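# Open the microwave door wide and withdraw both grippers

## Task

Swing the microwave door to a wide-open position, then release it and pull both grippers away so neither touches the microwave or any loose object near it. The slow cooker must remain upright at the end.

## Robot and tools

ROBOT. Two arms, left_arm and right_arm, each with a two-finger gripper. In the scene frame the origin sits at table height midway between the nominal bases. +x points out over the table, +z is up, and left_arm is on the +y side. Arm names do not match image sides. Calibrated bases: left_arm at (-0.047, +0.273, 0) m, quat_wxyz (+1.000, 0, 0, +0.005); right_arm at (-0.006, -0.335, 0) m, quat_wxyz (+1.000, 0, 0, -0.002). Both have +z up.

FRAMES. Every hand pose, velocity and target for an arm, and its wrist camera pose, is given in that arm's own base frame. Fixed cameras and the table use the scene frame. On each gripper the fingers point along its +z axis and close along its y axis. end_effector_position is the point between the finger pads, under 1 cm behind the tips. Reported poses can be off by a few cm, more at long reach.

ROW FORMAT. A row always has 16 numbers, even if one arm is idle. The first 8 are left_arm: x, y, z (metres), qw, qx, qy, qz (w first), opening. The last 8 are the same for right_arm. Each row is an absolute goal pose for each gripper in that arm's base frame, not an offset. Opening runs from -1 (closed, 0 mm gap) to +1 (fully open, about 87 mm). It is about 69 mm at +0.5, 43 mm at 0 and 18 mm at -0.5. A 0 is a real command, so resend the current value to leave a gripper as it is. To hold an arm still, resend its last reported pose and quaternion each call. Repeating the same quaternion keeps a gripper's orientation steady.

execute_actions. Argument actions is a list of up to 15 actions. Each action is a list of up to 15 rows, each row lasting one control step of 1/30 s. A short table holds its last row for the rest of the action's 15 steps. An action is refused for both arms if any target lies over 0.6 m from that gripper's start position along any of its axes. If the first action fails this against the last reported state, or any action is malformed, the whole call is rejected. An empty list just returns the state and images. cameras picks the images: omitted, null or ["all"] for all, [] for none. Names are cam_high, cam_low, cam_left_wrist, cam_right_wrist, each 672x504. An unknown name voids the call.

move. target is one 16-number row or a list of up to 15 rows, with no 0.6 m limit. Each gripper travels in a straight line from its Hand target, turning the shorter way. speed is the path top speed in m/s, 0.002 to 2.9, default 0.25; rotation is capped at twice that in rad/s. Give one value or one per target. blend is a corner-rounding radius in metres for lists, default 0. opening_speed is a rate on the -1..+1 scale per second, at least 0.2. blocking=false returns after about 0.5 s while motion continues; a new move takes over from the running one. A move stops after 10 s even if short of its targets. It does not avoid obstacles or the other arm. Grippers lag, wander and can overshoot speed, especially with the arm nearly straight. Keep paths away from an arm's own base, or its shoulder posture may flip. Openings on a later target in a list are applied only after everything comes to rest there. The result adds a move: line with the ending (done, off_target, moving, held, fault) and limits (paced means a pose was clipped; held means steps were withheld). done means within 10 mm and 2 degrees, but says nothing about contact.

wait. seconds from 0 to 10; arms keep their last command, and a running move continues. stop brakes a running move and needs room to do so. zoom_image gives a closer look: camera plus region [x0, y0, x1, y1] in pixels, at most 504x504, from that camera's newest image. finished_scene takes scene, this scene's number, ends the scene and cannot be undone.

RESULTS. Each result reports per-arm end_effector_position and end_effector_quat_wxyz, the Hand target the arm is now heading for, and Tool commands. It also gives Joint positions, whose last value is the gripper from 0 closed to 1 open, plus Joint velocities and JOINT TORQUES. grip_measured uses the command scale. Velocities marked within noise mean the arm is still. Torques include gravity; the first three wrap at ±28 N m. Joint ranges in rad: waist -2.618..3.054, shoulder 0..3.142, elbow 0..3.142 (straight at 2.901), wrist pitch ±1.571, wrist yaw ±1.571, wrist roll ±2.094.

BEHAVIOUR. The controller clips commanded orientation to within 40 degrees of the measured one each step. It favours position when it cannot reach both. An action may stop short, so check the new pose and finish in the next call. Friction and weight can leave the gripper low, short or tilted, and small moves may not happen at all or may go sideways. To grip, command an opening about 0.04 below the reading at first contact.

AVOID. Do not hit, slam or shove hard, and do not drop or release a moving part; let the door settle before opening the fingers. Do not knock the slow cooker over or push anything off the work area. Never press the arms or grippers together; the clearance check does not guard gripper-to-gripper contact. Do not let a wrist camera cable rest on objects, since that counts as touching. Avoid holding loads or stretched poses for long: MOTOR HOT shows at 75 °C, a fault fold at 90 °C, and a collapse at 100 °C. Loose objects may be nudged by outside pushes now and then.

Each tool is called after "Call:" as a command line: name --argument value for each argument, lists and objects as JSON in quotes; but a table of rows of numbers goes row by row, as --pt "numbers of a row", without its own name.

## Session

Call:
execute_actions --actions '[]'

Scene clock: 0.00 s.
left_arm: end_effector_position=(+0.3714, +0.0219, +0.0726) grip_measured=+1.000 end_effector_quat_wxyz=(+0.643, -0.044, +0.762, +0.064) | right_arm: end_effector_position=(+0.3753, -0.0256, +0.0763) grip_measured=+0.990 end_effector_quat_wxyz=(+0.658, +0.064, +0.747, -0.072)
Joint positions: left_arm=[-0.027 1.553 0.235 1.149 -0.18 0.011 1] | right_arm=[0.038 1.608 0.233 1.247 0.23 0.006 0.995]
Joint velocities: within noise
Joint torques (N m): no reading
Heat: left arm: 36 °C; right arm: 40 °C.
Hand target: left_arm +0.3745, +0.0218, +0.0788; +0.650, -0.045, +0.756, +0.063 | right_arm +0.3787, -0.0255, +0.0846; +0.668, +0.065, +0.738, -0.070
Tool commands: left_gripper/opening=+1.0 right_gripper/opening=+1.0

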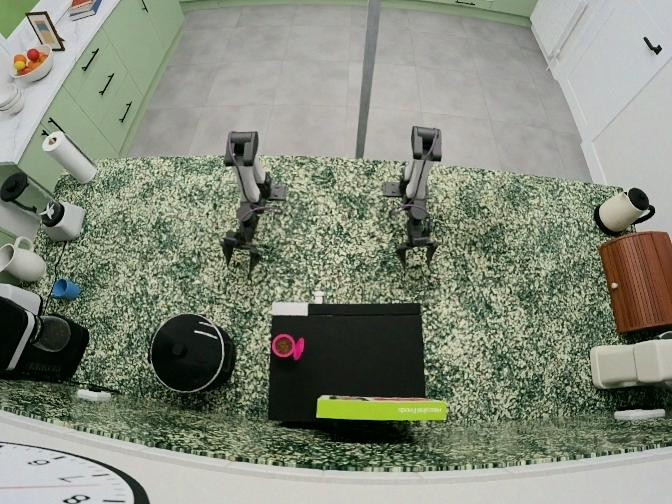

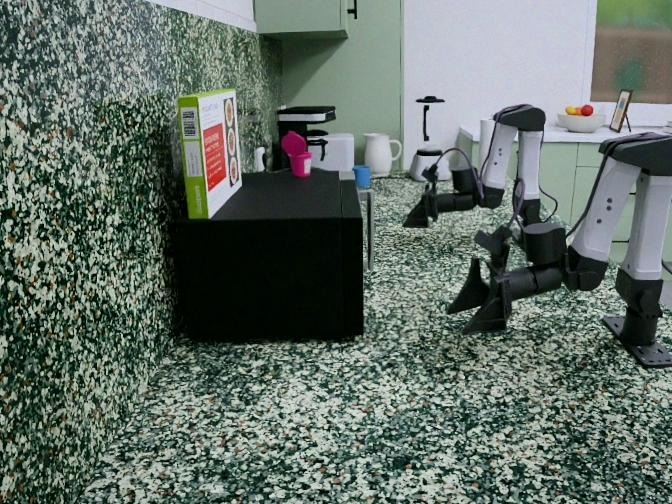

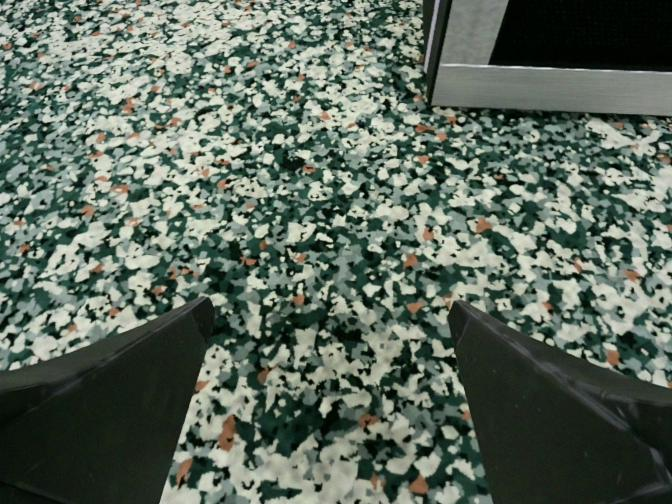

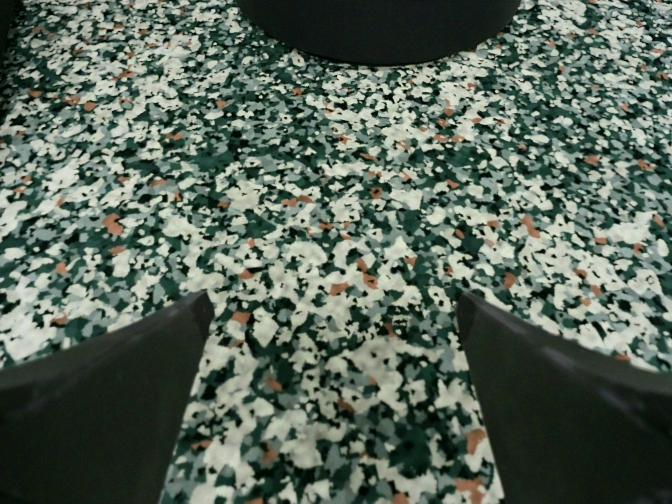

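Call:
zoom_image --camera "cam_high" --region '[220, 220, 460, 440]'

Call:
zoom_image --camera "cam_low" --region '[170, 80, 470, 350]'

Scaled by 2.100 from the camera's 672x504 image, which has a finer 960x720 frame.

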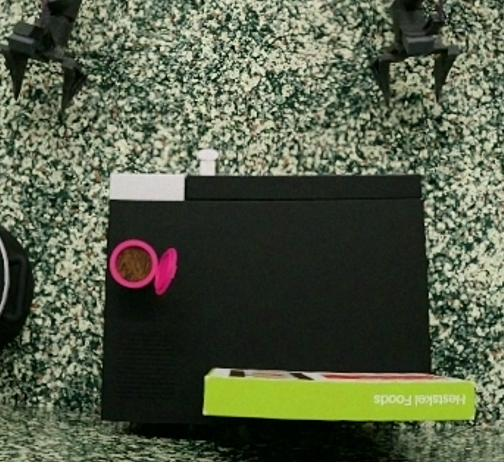

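Scaled by 1.680 from the camera's 672x504 image, which has a finer 960x720 frame.

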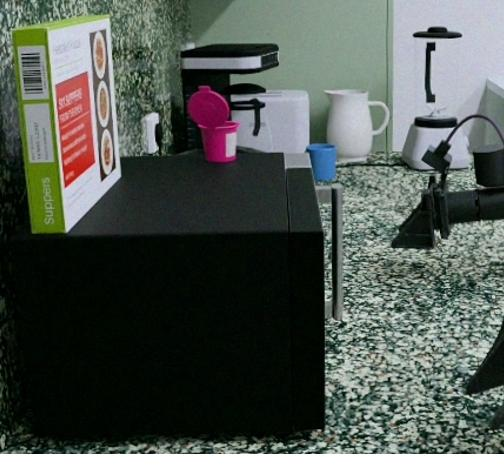

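Call:
move --pt "0.25 0.2 0.15 0.653 -0.271 0.653 0.271 1 0.35 0.1 0.15 0.707 0 0.707 0 1" --pt "0.02 0.3 0.15 0.5 -0.5 0.5 0.5 1 0.37 0.265 0.16 0.707 0 0.707 0 1" --blend 0.05

Scene clock: 4.93 s.
left_arm: end_effector_position=(+0.0184, +0.2969, +0.1403) grip_measured=+1.000 end_effector_quat_wxyz=(+0.486, -0.506, +0.510, +0.498) | right_arm: end_effector_position=(+0.3669, +0.2612, +0.1537) grip_measured=+0.990 end_effector_quat_wxyz=(+0.703, -0.007, +0.711, -0.001)
Joint positions: left_arm=[1.404 0.68 0.077 0.571 -0.175 0.011 1] | right_arm=[0.935 1.75 0.746 0.985 0.926 0.004 0.995]
Joint velocities: within noise
Joint torques (N m): left_arm=[0.44 0.27 8.01 2.32 0.14 -0.1] | right_arm=[0.38 -6.56 7.51 1.57 0.23 0.02]
Heat: left arm: 37 °C; right arm: 41 °C.
Hand target: left_arm +0.0199, +0.2995, +0.1501; +0.500, -0.500, +0.500, +0.500 | right_arm +0.3698, +0.2650, +0.1600; +0.707, +0.000, +0.707, +0.000
Off the commanded pose: left_arm 0.010 m, 2 deg | right_arm 0.008 m, 1 deg.
move: done

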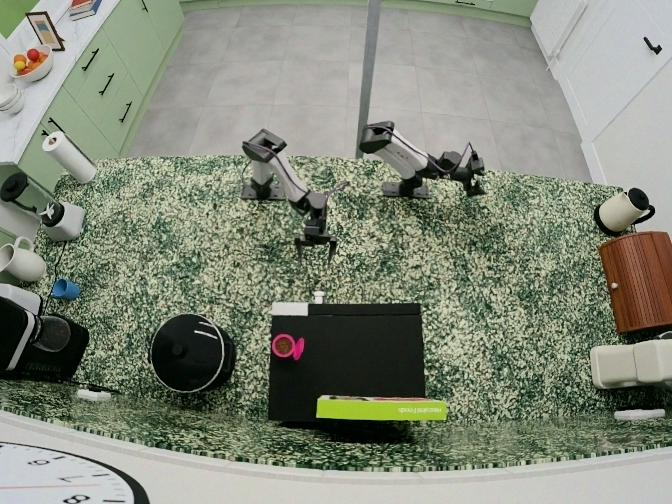

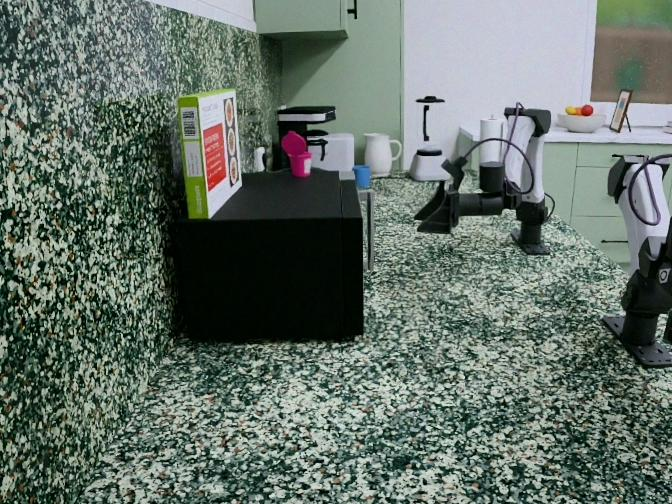

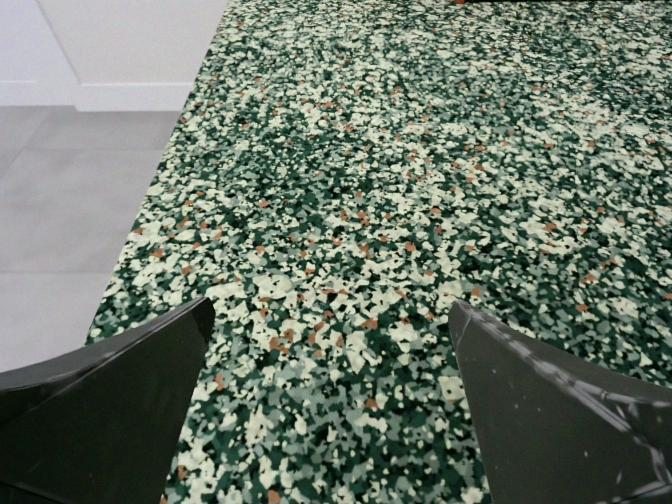

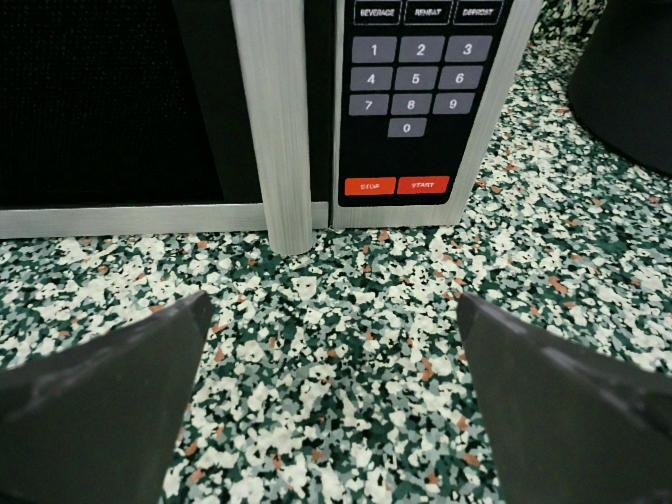

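Call:
move --target '[0.02,0.3,0.15,0.5,-0.5,0.5,0.5,1,0.43,0.285,0.165,0.707,0,0.707,0,1]'

Scene clock: 6.30 s.
left_arm: end_effector_position=(+0.0184, +0.2969, +0.1407) grip_measured=+1.000 end_effector_quat_wxyz=(+0.486, -0.506, +0.509, +0.498) | right_arm: end_effector_position=(+0.4251, +0.2787, +0.1586) grip_measured=+0.990 end_effector_quat_wxyz=(+0.703, +0.000, +0.711, -0.009)
Joint positions: left_arm=[1.404 0.68 0.077 0.573 -0.175 0.011 1] | right_arm=[0.844 1.905 0.983 0.904 0.856 0.002 0.995]
Joint velocities: within noise
Joint torques (N m): left_arm=[0.43 0.36 7.99 2.29 0.14 -0.1] | right_arm=[-0.03 -8.21 8.01 1.6 -0.06 0.03]
Heat: left arm: 37 °C; right arm: 41 °C.
Hand target: left_arm +0.0199, +0.2996, +0.1501; +0.500, -0.500, +0.500, +0.500 | right_arm +0.4296, +0.2849, +0.1651; +0.707, +0.000, +0.707, +0.000
Off the commanded pose: left_arm 0.010 m, 2 deg | right_arm 0.010 m, 1 deg.
move: done

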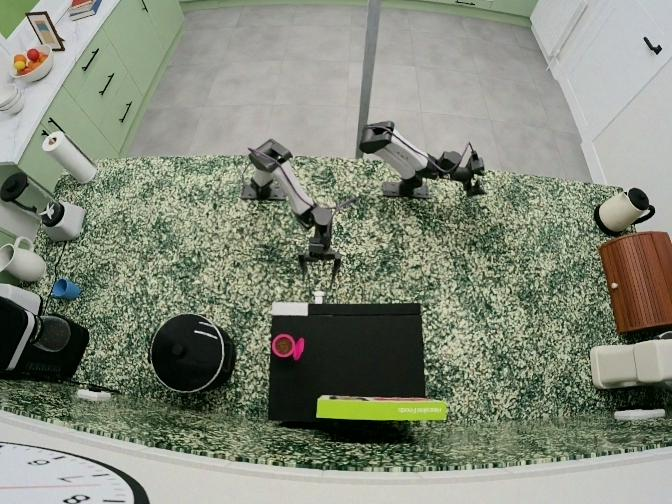

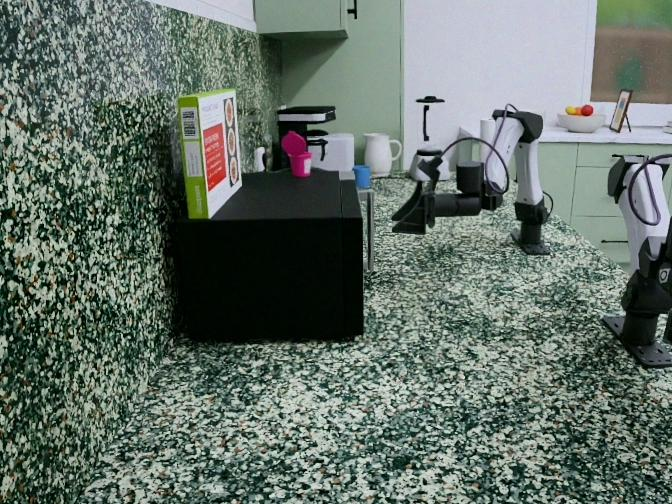

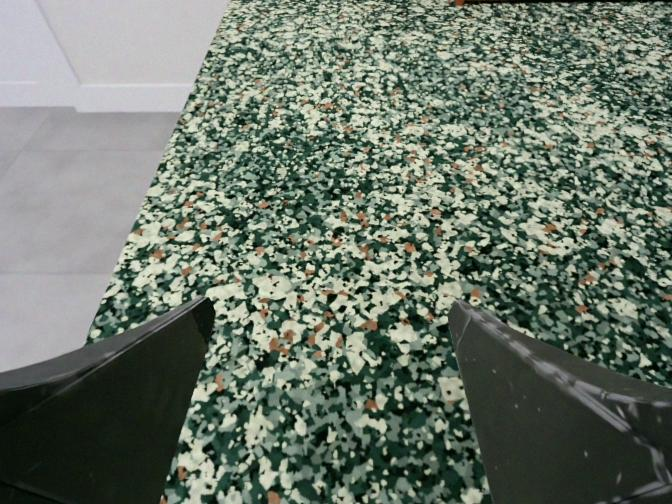

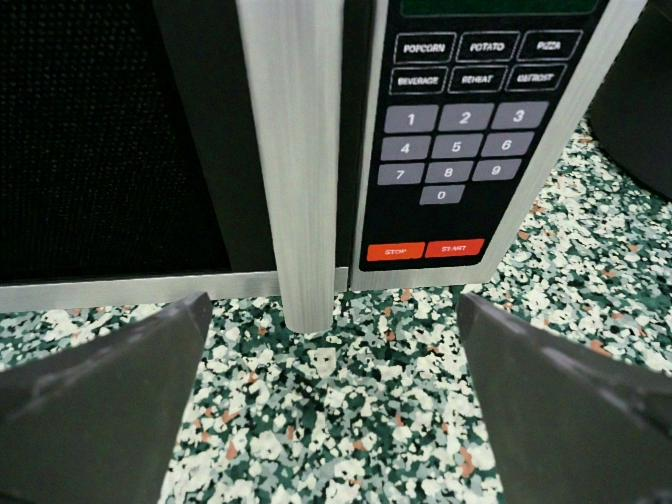

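Call:
move --target '[0.02,0.3,0.15,0.5,-0.5,0.5,0.5,1,0.48,0.291,0.168,0.707,0,0.707,0,1]' --speed 0.15

Scene clock: 7.53 s.
left_arm: end_effector_position=(+0.0185, +0.2970, +0.1408) grip_measured=+1.000 end_effector_quat_wxyz=(+0.486, -0.506, +0.509, +0.498) | right_arm: end_effector_position=(+0.4751, +0.2847, +0.1614) grip_measured=+0.990 end_effector_quat_wxyz=(+0.702, +0.000, +0.712, -0.009)
Joint positions: left_arm=[1.404 0.68 0.077 0.573 -0.175 0.011 1] | right_arm=[0.764 2.021 1.171 0.83 0.777 0.002 0.995]
Joint velocities: within noise
Joint torques (N m): left_arm=[0.43 0.39 8.03 2.29 0.15 -0.11] | right_arm=[0.03 -9.43 8.36 1.65 -0.07 0.03]
Heat: left arm: 37 °C; right arm: 42 °C.
Hand target: left_arm +0.0199, +0.2996, +0.1501; +0.500, -0.500, +0.500, +0.500 | right_arm +0.4797, +0.2907, +0.1682; +0.707, +0.000, +0.707, +0.000
Off the commanded pose: left_arm 0.010 m, 2 deg | right_arm 0.010 m, 1 deg.
move: done

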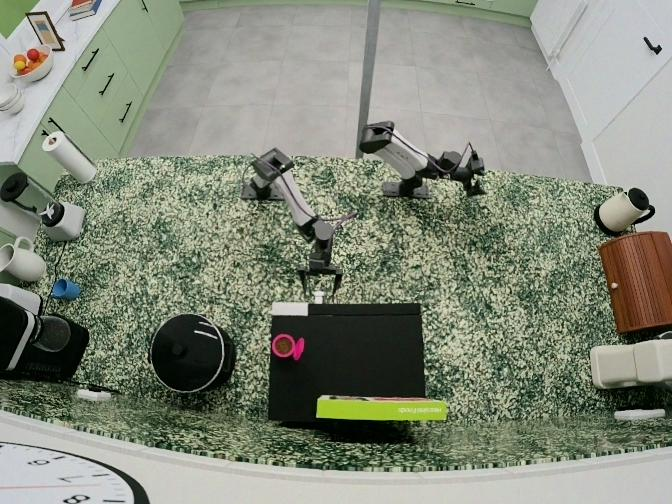

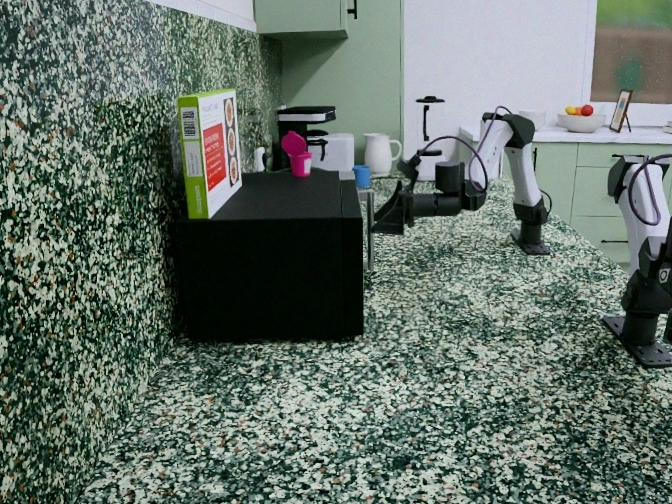

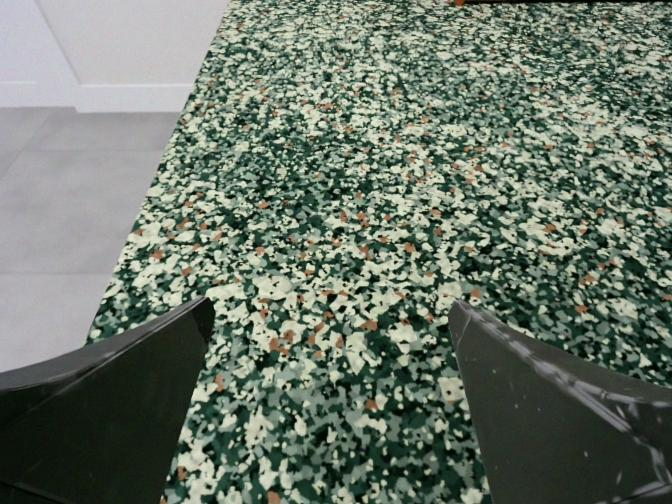

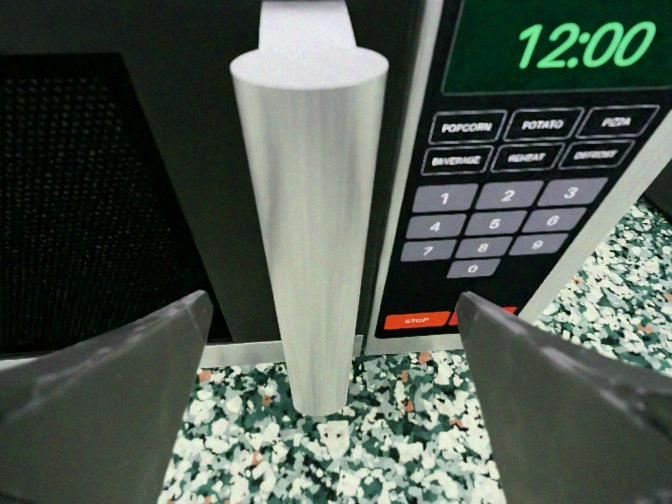

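Call:
move --target '[0.02,0.3,0.15,0.5,-0.5,0.5,0.5,1,0.505,0.292,0.170,0.707,0,0.707,0,1]' --speed 0.15

Call:
move --target '[0.02,0.3,0.15,0.5,-0.5,0.5,0.5,1,0.505,0.292,0.170,0.707,0,0.707,0,-0.6]' --opening_speed 1.5

Scene clock: 9.27 s.
left_arm: end_effector_position=(+0.0185, +0.2970, +0.1408) grip_measured=+1.000 end_effector_quat_wxyz=(+0.486, -0.506, +0.509, +0.498) | right_arm: end_effector_position=(+0.4997, +0.2865, +0.1633) grip_measured=+0.990 end_effector_quat_wxyz=(+0.702, +0.000, +0.712, -0.008)
Joint positions: left_arm=[1.404 0.68 0.077 0.573 -0.175 0.011 1] | right_arm=[0.727 2.077 1.27 0.788 0.739 0.002 0.995]
Joint velocities: within noise
Joint torques (N m): left_arm=[0.43 0.39 8.02 2.29 0.15 -0.1] | right_arm=[-0.03 -9.98 8.57 1.67 -0.06 0.03]
Heat: left arm: 38 °C; right arm: 42 °C.
Hand target: left_arm +0.0199, +0.2996, +0.1500; +0.500, -0.500, +0.500, +0.500 | right_arm +0.5046, +0.2918, +0.1701; +0.707, +0.000, +0.707, +0.000
Off the commanded pose: left_arm 0.010 m, 2 deg | right_arm 0.010 m, 1 deg.
move: done

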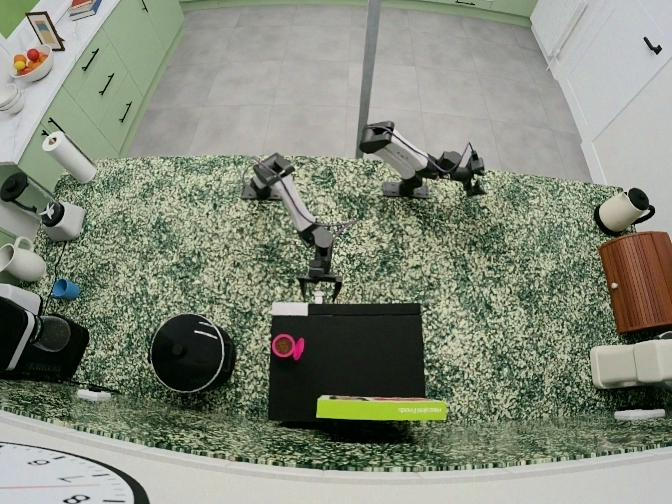

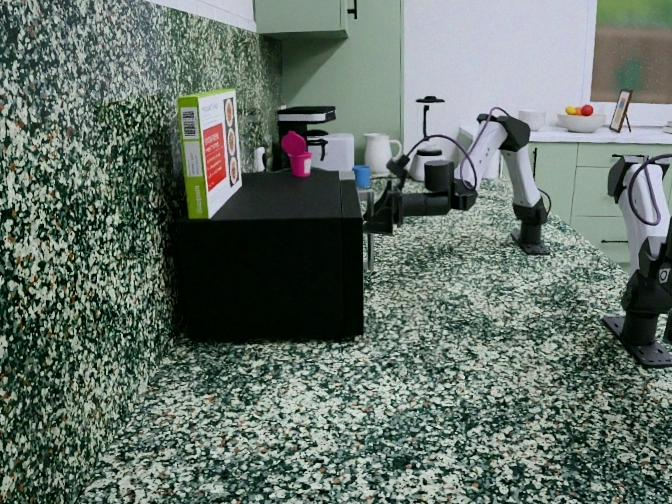

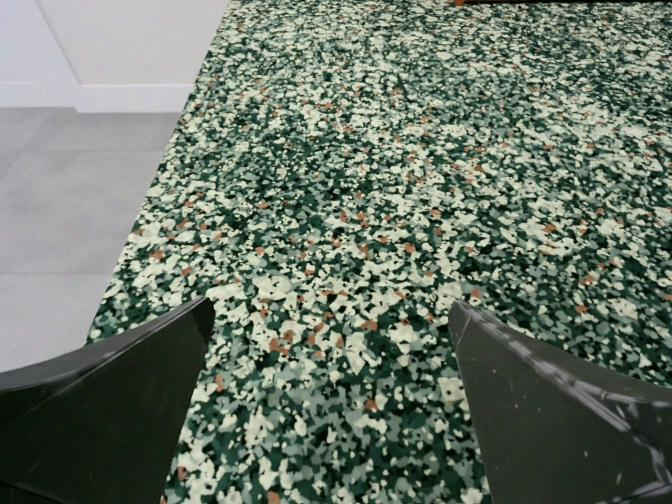

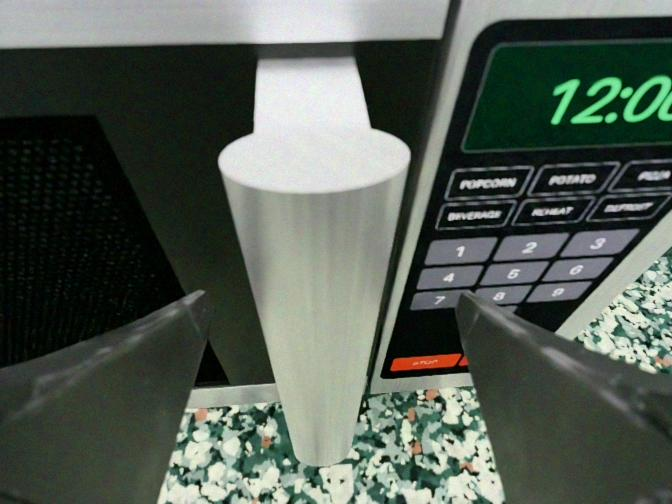

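Scene clock: 10.53 s.
left_arm: end_effector_position=(+0.0185, +0.2970, +0.1409) grip_measured=+1.000 end_effector_quat_wxyz=(+0.487, -0.505, +0.509, +0.498) | right_arm: end_effector_position=(+0.5002, +0.2886, +0.1632) grip_measured=-0.298 end_effector_quat_wxyz=(+0.702, -0.002, +0.712, -0.004)
Joint positions: left_arm=[1.404 0.68 0.077 0.574 -0.175 0.011 1] | right_arm=[0.727 2.079 1.273 0.787 0.73 0.005 0.351]
Joint velocities: within noise
Joint torques (N m): left_arm=[0.43 0.4 8.01 2.28 0.15 -0.11] | right_arm=[-0.03 -10.18 8.32 1.66 0.04 0]
Heat: left arm: 38 °C; right arm: 42 °C.
Hand target: left_arm +0.0199, +0.2996, +0.1501; +0.500, -0.500, +0.500, +0.500 | right_arm +0.5047, +0.2919, +0.1700; +0.707, +0.000, +0.707, +0.000
Off the commanded pose: left_arm 0.010 m, 2 deg | right_arm 0.009 m, 1 deg.
move: done

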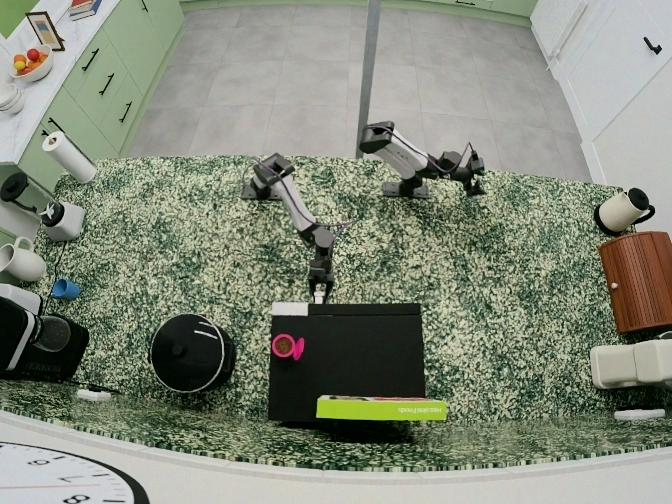

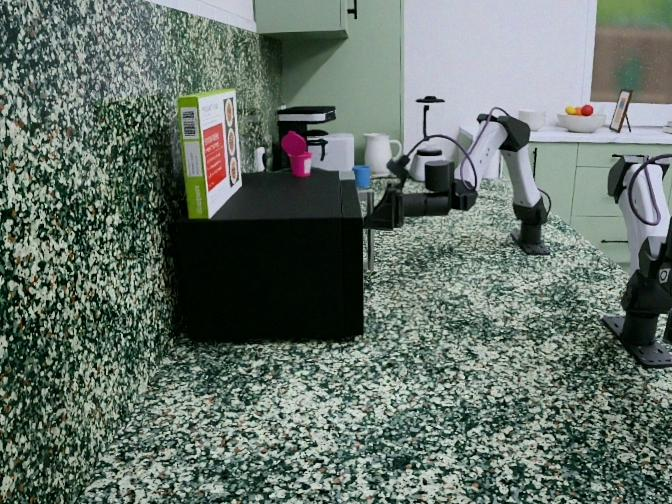

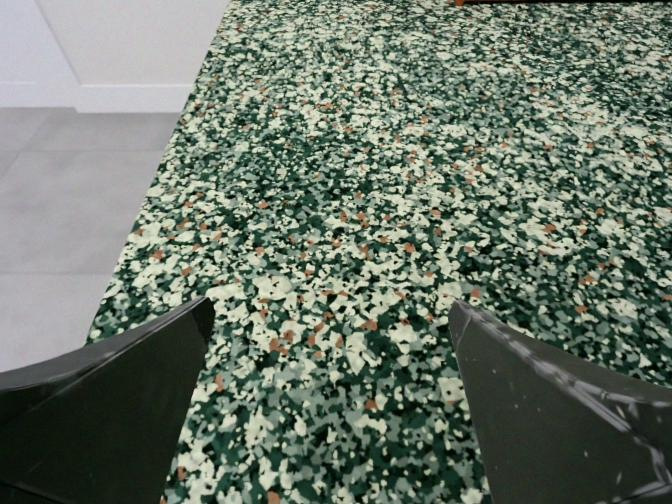

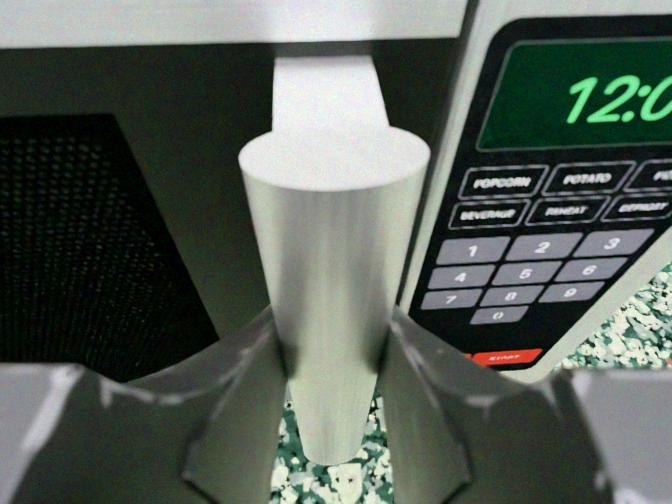

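Call:
move --pt "0.02 0.3 0.15 0.5 -0.5 0.5 0.5 1 0.463 0.301 0.170 0.706 0.015 0.706 -0.015 -0.36" --pt "0.02 0.3 0.15 0.5 -0.5 0.5 0.5 1 0.425 0.318 0.170 0.706 0.031 0.706 -0.031 -0.36" --speed 0.12 --blend 0.01

Call:
move --target '[0.02,0.3,0.15,0.5,-0.5,0.5,0.5,1,0.357,0.363,0.170,0.704,0.062,0.704,-0.062,-0.36]' --speed 0.12

Scene clock: 11.93 s.
left_arm: end_effector_position=(+0.0185, +0.2970, +0.1409) grip_measured=+1.000 end_effector_quat_wxyz=(+0.487, -0.505, +0.509, +0.498) | right_arm: end_effector_position=(+0.4328, +0.3059, +0.1610) grip_measured=-0.297 end_effector_quat_wxyz=(+0.704, +0.054, +0.706, -0.053)
Joint positions: left_arm=[1.404 0.68 0.077 0.574 -0.175 0.011 1] | right_arm=[0.908 2.047 1.195 0.849 1.059 0.004 0.351]
Joint velocities: within noise
Joint torques (N m): left_arm=[0.43 0.39 8.02 2.29 0.14 -0.1] | right_arm=[1.91 -13.56 4.46 1.33 -0.41 0]
Heat: left arm: 38 °C; right arm: 43 °C.
Hand target: left_arm +0.0199, +0.2996, +0.1501; +0.500, -0.500, +0.500, +0.500 | right_arm +0.4248, +0.3179, +0.1699; +0.707, +0.031, +0.706, -0.031
Off the commanded pose: left_arm 0.010 m, 2 deg | right_arm 0.017 m, 4 deg.
move: off_target (right_arm)

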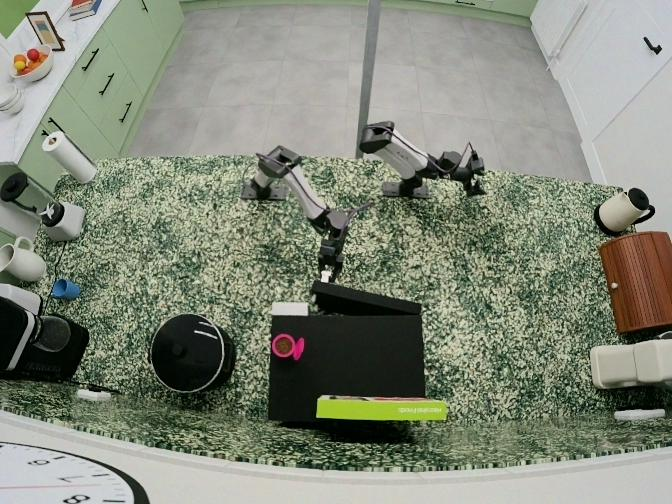

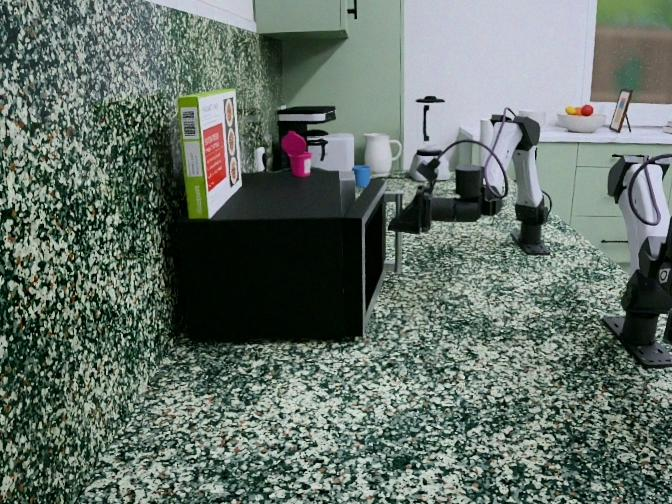

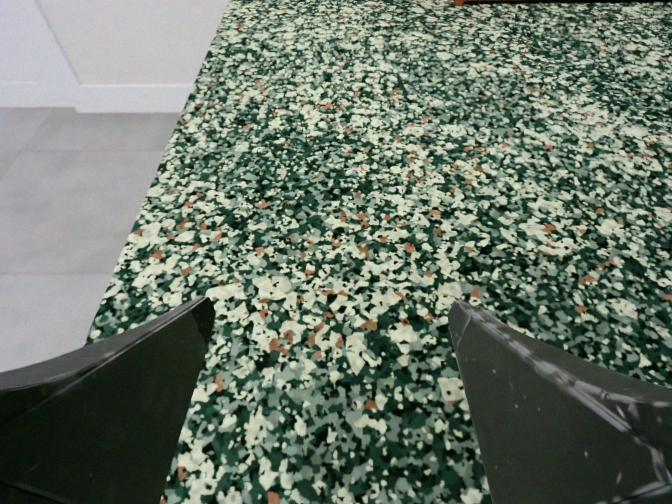

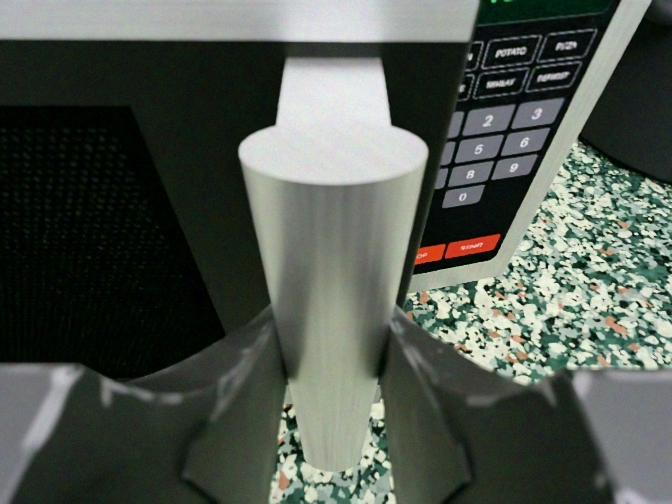

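Scene clock: 13.10 s.
left_arm: end_effector_position=(+0.0185, +0.2970, +0.1409) grip_measured=+1.000 end_effector_quat_wxyz=(+0.487, -0.505, +0.509, +0.498) | right_arm: end_effector_position=(+0.3568, +0.3483, +0.1606) grip_measured=-0.314 end_effector_quat_wxyz=(+0.701, +0.078, +0.704, -0.077)
Joint positions: left_arm=[1.404 0.68 0.077 0.574 -0.175 0.011 1] | right_arm=[1.123 2.067 1.233 0.815 1.342 0.02 0.343]
Joint velocities: within noise
Joint torques (N m): left_arm=[0.42 0.36 8.01 2.28 0.14 -0.09] | right_arm=[1.11 -10.3 8.76 1.21 -0.27 -0.15]
Heat: left arm: 38 °C; right arm: 43 °C.
Hand target: left_arm +0.0199, +0.2996, +0.1501; +0.500, -0.500, +0.500, +0.500 | right_arm +0.3564, +0.3624, +0.1702; +0.705, +0.062, +0.704, -0.062
Off the commanded pose: left_arm 0.010 m, 2 deg | right_arm 0.017 m, 3 deg.
move: off_target (right_arm)

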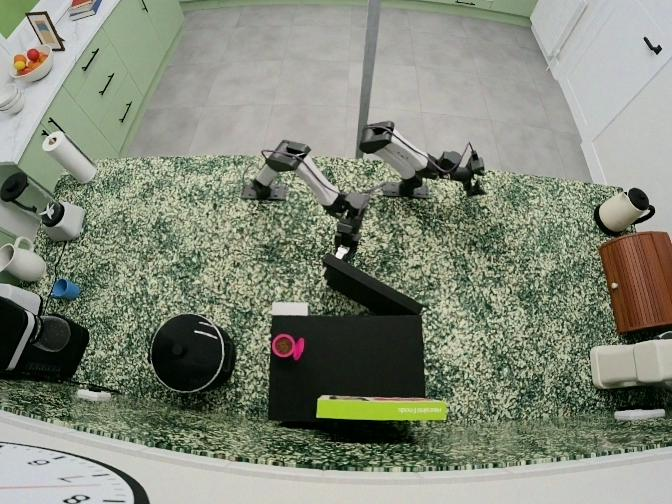

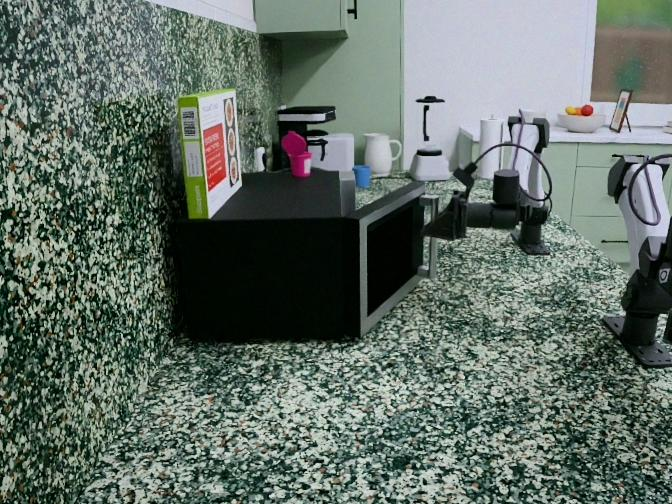

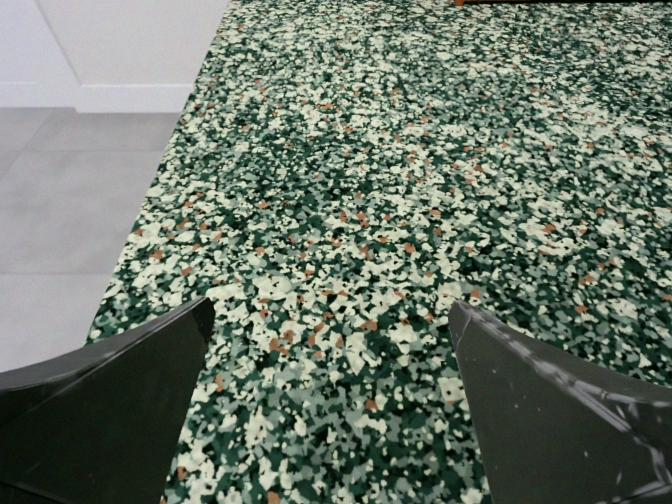

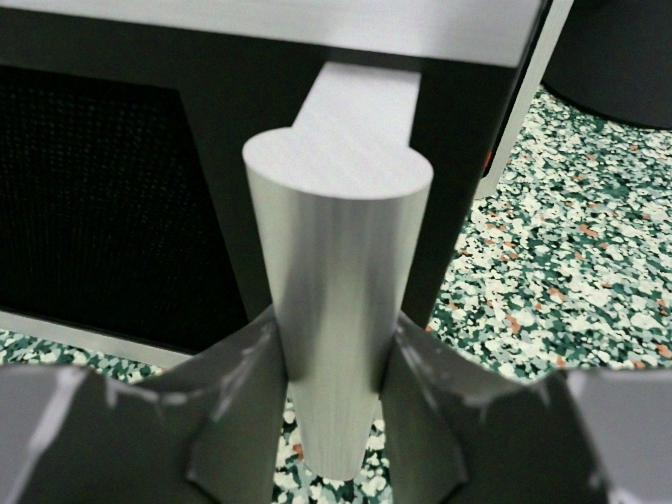

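Call:
move --target '[0.02,0.3,0.15,0.5,-0.5,0.5,0.5,1,0.357,0.358,0.170,0.703,0.07,0.703,-0.07,0.8]' --opening_speed 1.5 --cameras '["cam_high","cam_right_wrist"]'

Call:
move --pt "0.02 0.3 0.15 0.5 -0.5 0.5 0.5 1 0.275 0.36 0.170 0.703 0.07 0.703 -0.07 0.8" --pt "0.02 0.3 0.15 0.5 -0.5 0.5 0.5 1 0.29 0.16 0.170 0.683 -0.183 0.683 0.183 0.8" --cameras '["cam_high","cam_right_wrist"]'

Scene clock: 15.27 s.
left_arm: end_effector_position=(+0.0185, +0.2970, +0.1409) grip_measured=+1.000 end_effector_quat_wxyz=(+0.487, -0.505, +0.509, +0.498) | right_arm: end_effector_position=(+0.3552, +0.3522, +0.1614) grip_measured=+0.800 end_effector_quat_wxyz=(+0.700, +0.064, +0.706, -0.079)
Joint positions: left_arm=[1.404 0.68 0.077 0.574 -0.175 0.011 1] | right_arm=[1.129 2.067 1.24 0.801 1.332 0.003 0.9]
Joint velocities: within noise
Joint torques (N m): left_arm=[0.43 0.39 8.03 2.28 0.14 -0.1] | right_arm=[0.31 -10.44 8.09 1.33 0.08 0.02]
Heat: left arm: 39 °C; right arm: 44 °C.
Hand target: left_arm +0.0199, +0.2996, +0.1500; +0.500, -0.500, +0.500, +0.500 | right_arm +0.3568, +0.3578, +0.1701; +0.704, +0.070, +0.704, -0.070
Off the commanded pose: left_arm 0.010 m, 2 deg | right_arm 0.011 m, 1 deg.
move: off_target (right_arm)
Images, in order (width x height): cam_high 672x504, cam_right_wrist 672x504.

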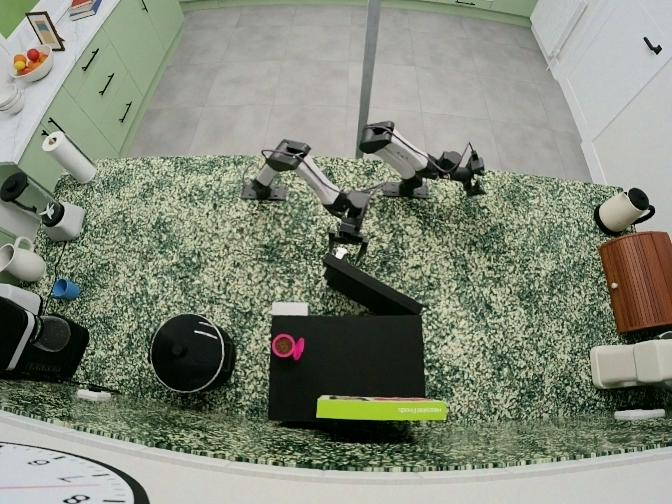

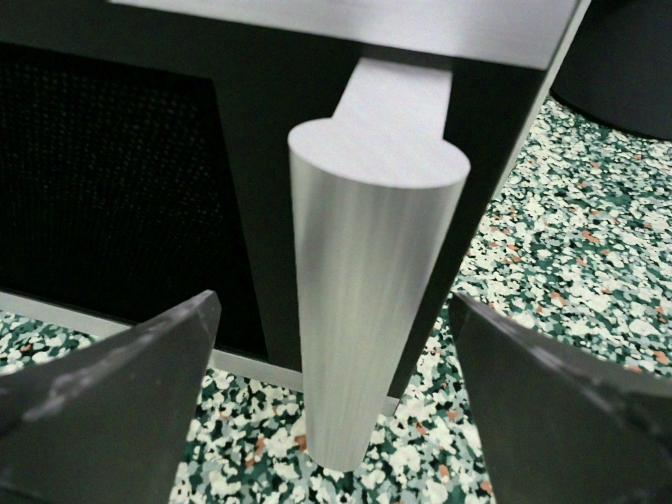

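Scene clock: 18.23 s.
left_arm: end_effector_position=(+0.0185, +0.2970, +0.1410) grip_measured=+1.000 end_effector_quat_wxyz=(+0.487, -0.505, +0.509, +0.499) | right_arm: end_effector_position=(+0.2878, +0.1576, +0.1648) grip_measured=+0.800 end_effector_quat_wxyz=(+0.682, -0.183, +0.686, +0.177)
Joint positions: left_arm=[1.404 0.68 0.077 0.574 -0.175 0.011 1] | right_arm=[0.488 0.875 0.194 0.673 -0.026 -0.007 0.9]
Joint velocities: within noise
Joint torques (N m): left_arm=[0.44 0.36 8.03 2.28 0.15 -0.11] | right_arm=[-0.35 -0.1 7.8 1.83 -0.08 0.11]
Heat: left arm: 39 °C; right arm: 45 °C.
Hand target: left_arm +0.0199, +0.2996, +0.1501; +0.500, -0.500, +0.500, +0.500 | right_arm +0.2898, +0.1599, +0.1699; +0.683, -0.183, +0.683, +0.183
Off the commanded pose: left_arm 0.010 m, 2 deg | right_arm 0.006 m, 1 deg.
move: done
Images, in order (width x height): cam_high 672x504, cam_right_wrist 672x504.

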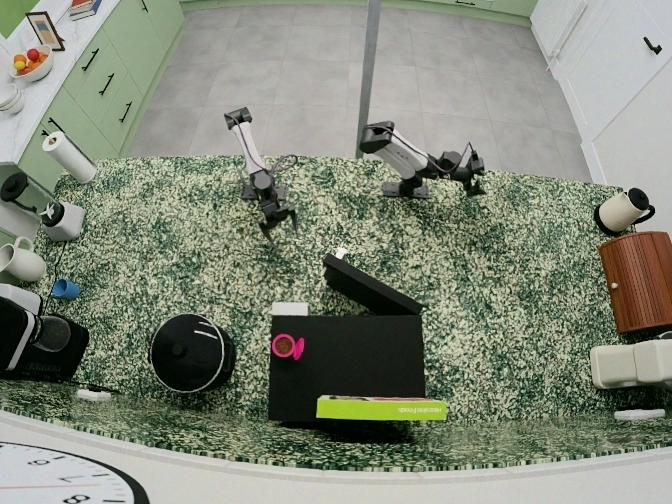

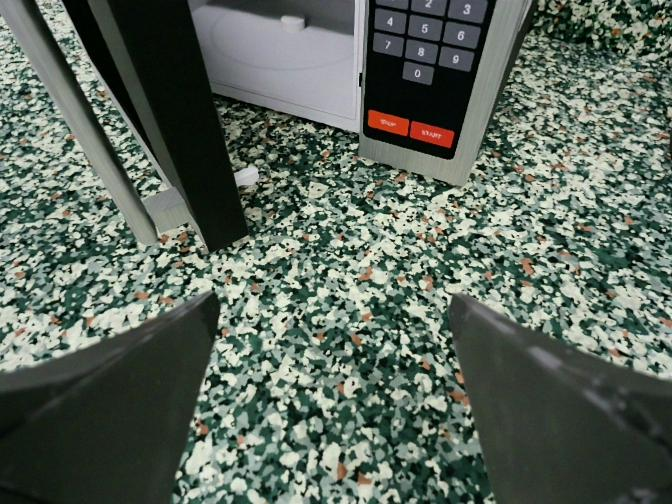

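Call:
move --pt "0.02 0.3 0.15 0.5 -0.5 0.5 0.5 1 0.38 0.19 0.168 0.674 -0.213 0.674 0.213 -1" --pt "0.02 0.3 0.15 0.5 -0.5 0.5 0.5 1 0.465 0.25 0.168 0.674 -0.213 0.674 0.213 -1" --blend 0.02 --cameras '["cam_high","cam_low","cam_right_wrist"]'

Scene clock: 19.70 s.
left_arm: end_effector_position=(+0.0185, +0.2970, +0.1410) grip_measured=+1.000 end_effector_quat_wxyz=(+0.487, -0.505, +0.509, +0.499) | right_arm: end_effector_position=(+0.4583, +0.2467, +0.1576) grip_measured=-1.000 end_effector_quat_wxyz=(+0.664, -0.219, +0.683, +0.212)
Joint positions: left_arm=[1.404 0.68 0.077 0.574 -0.175 0.011 1] | right_arm=[0.431 1.809 0.863 0.916 -0.189 -0.007 0]
Joint velocities: within noise
Joint torques (N m): left_arm=[0.43 0.39 8.02 2.29 0.15 -0.1] | right_arm=[0.44 -7.5 8.17 1.92 0.19 0.11]
Heat: left arm: 40 °C; right arm: 45 °C.
Hand target: left_arm +0.0199, +0.2996, +0.1501; +0.500, -0.500, +0.500, +0.500 | right_arm +0.4645, +0.2497, +0.1680; +0.674, -0.213, +0.674, +0.213
Off the commanded pose: left_arm 0.010 m, 2 deg | right_arm 0.013 m, 2 deg.
move: off_target (right_arm)
Images, in order (width x height): cam_high 672x504, cam_low 672x504, cam_right_wrist 672x504.

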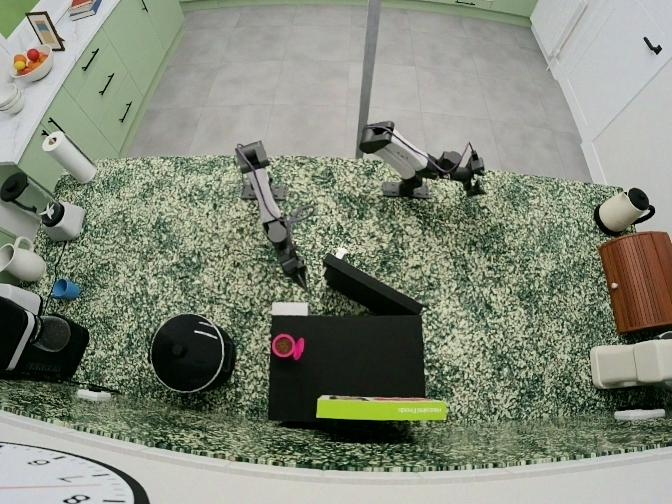

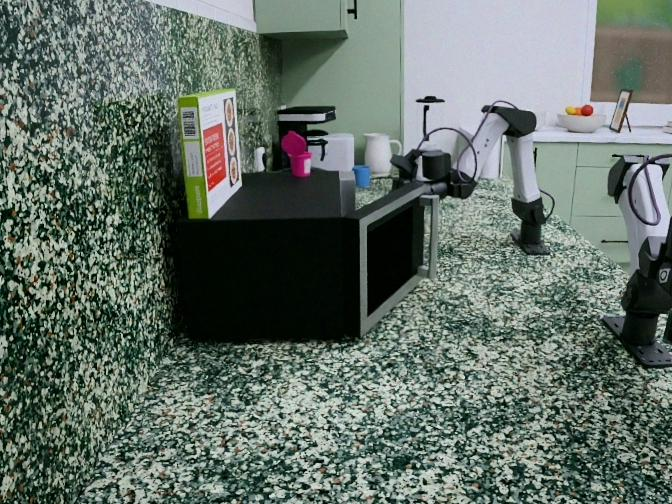

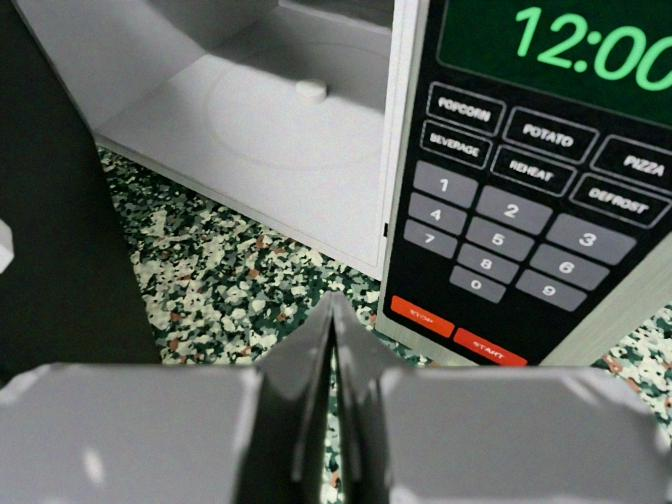

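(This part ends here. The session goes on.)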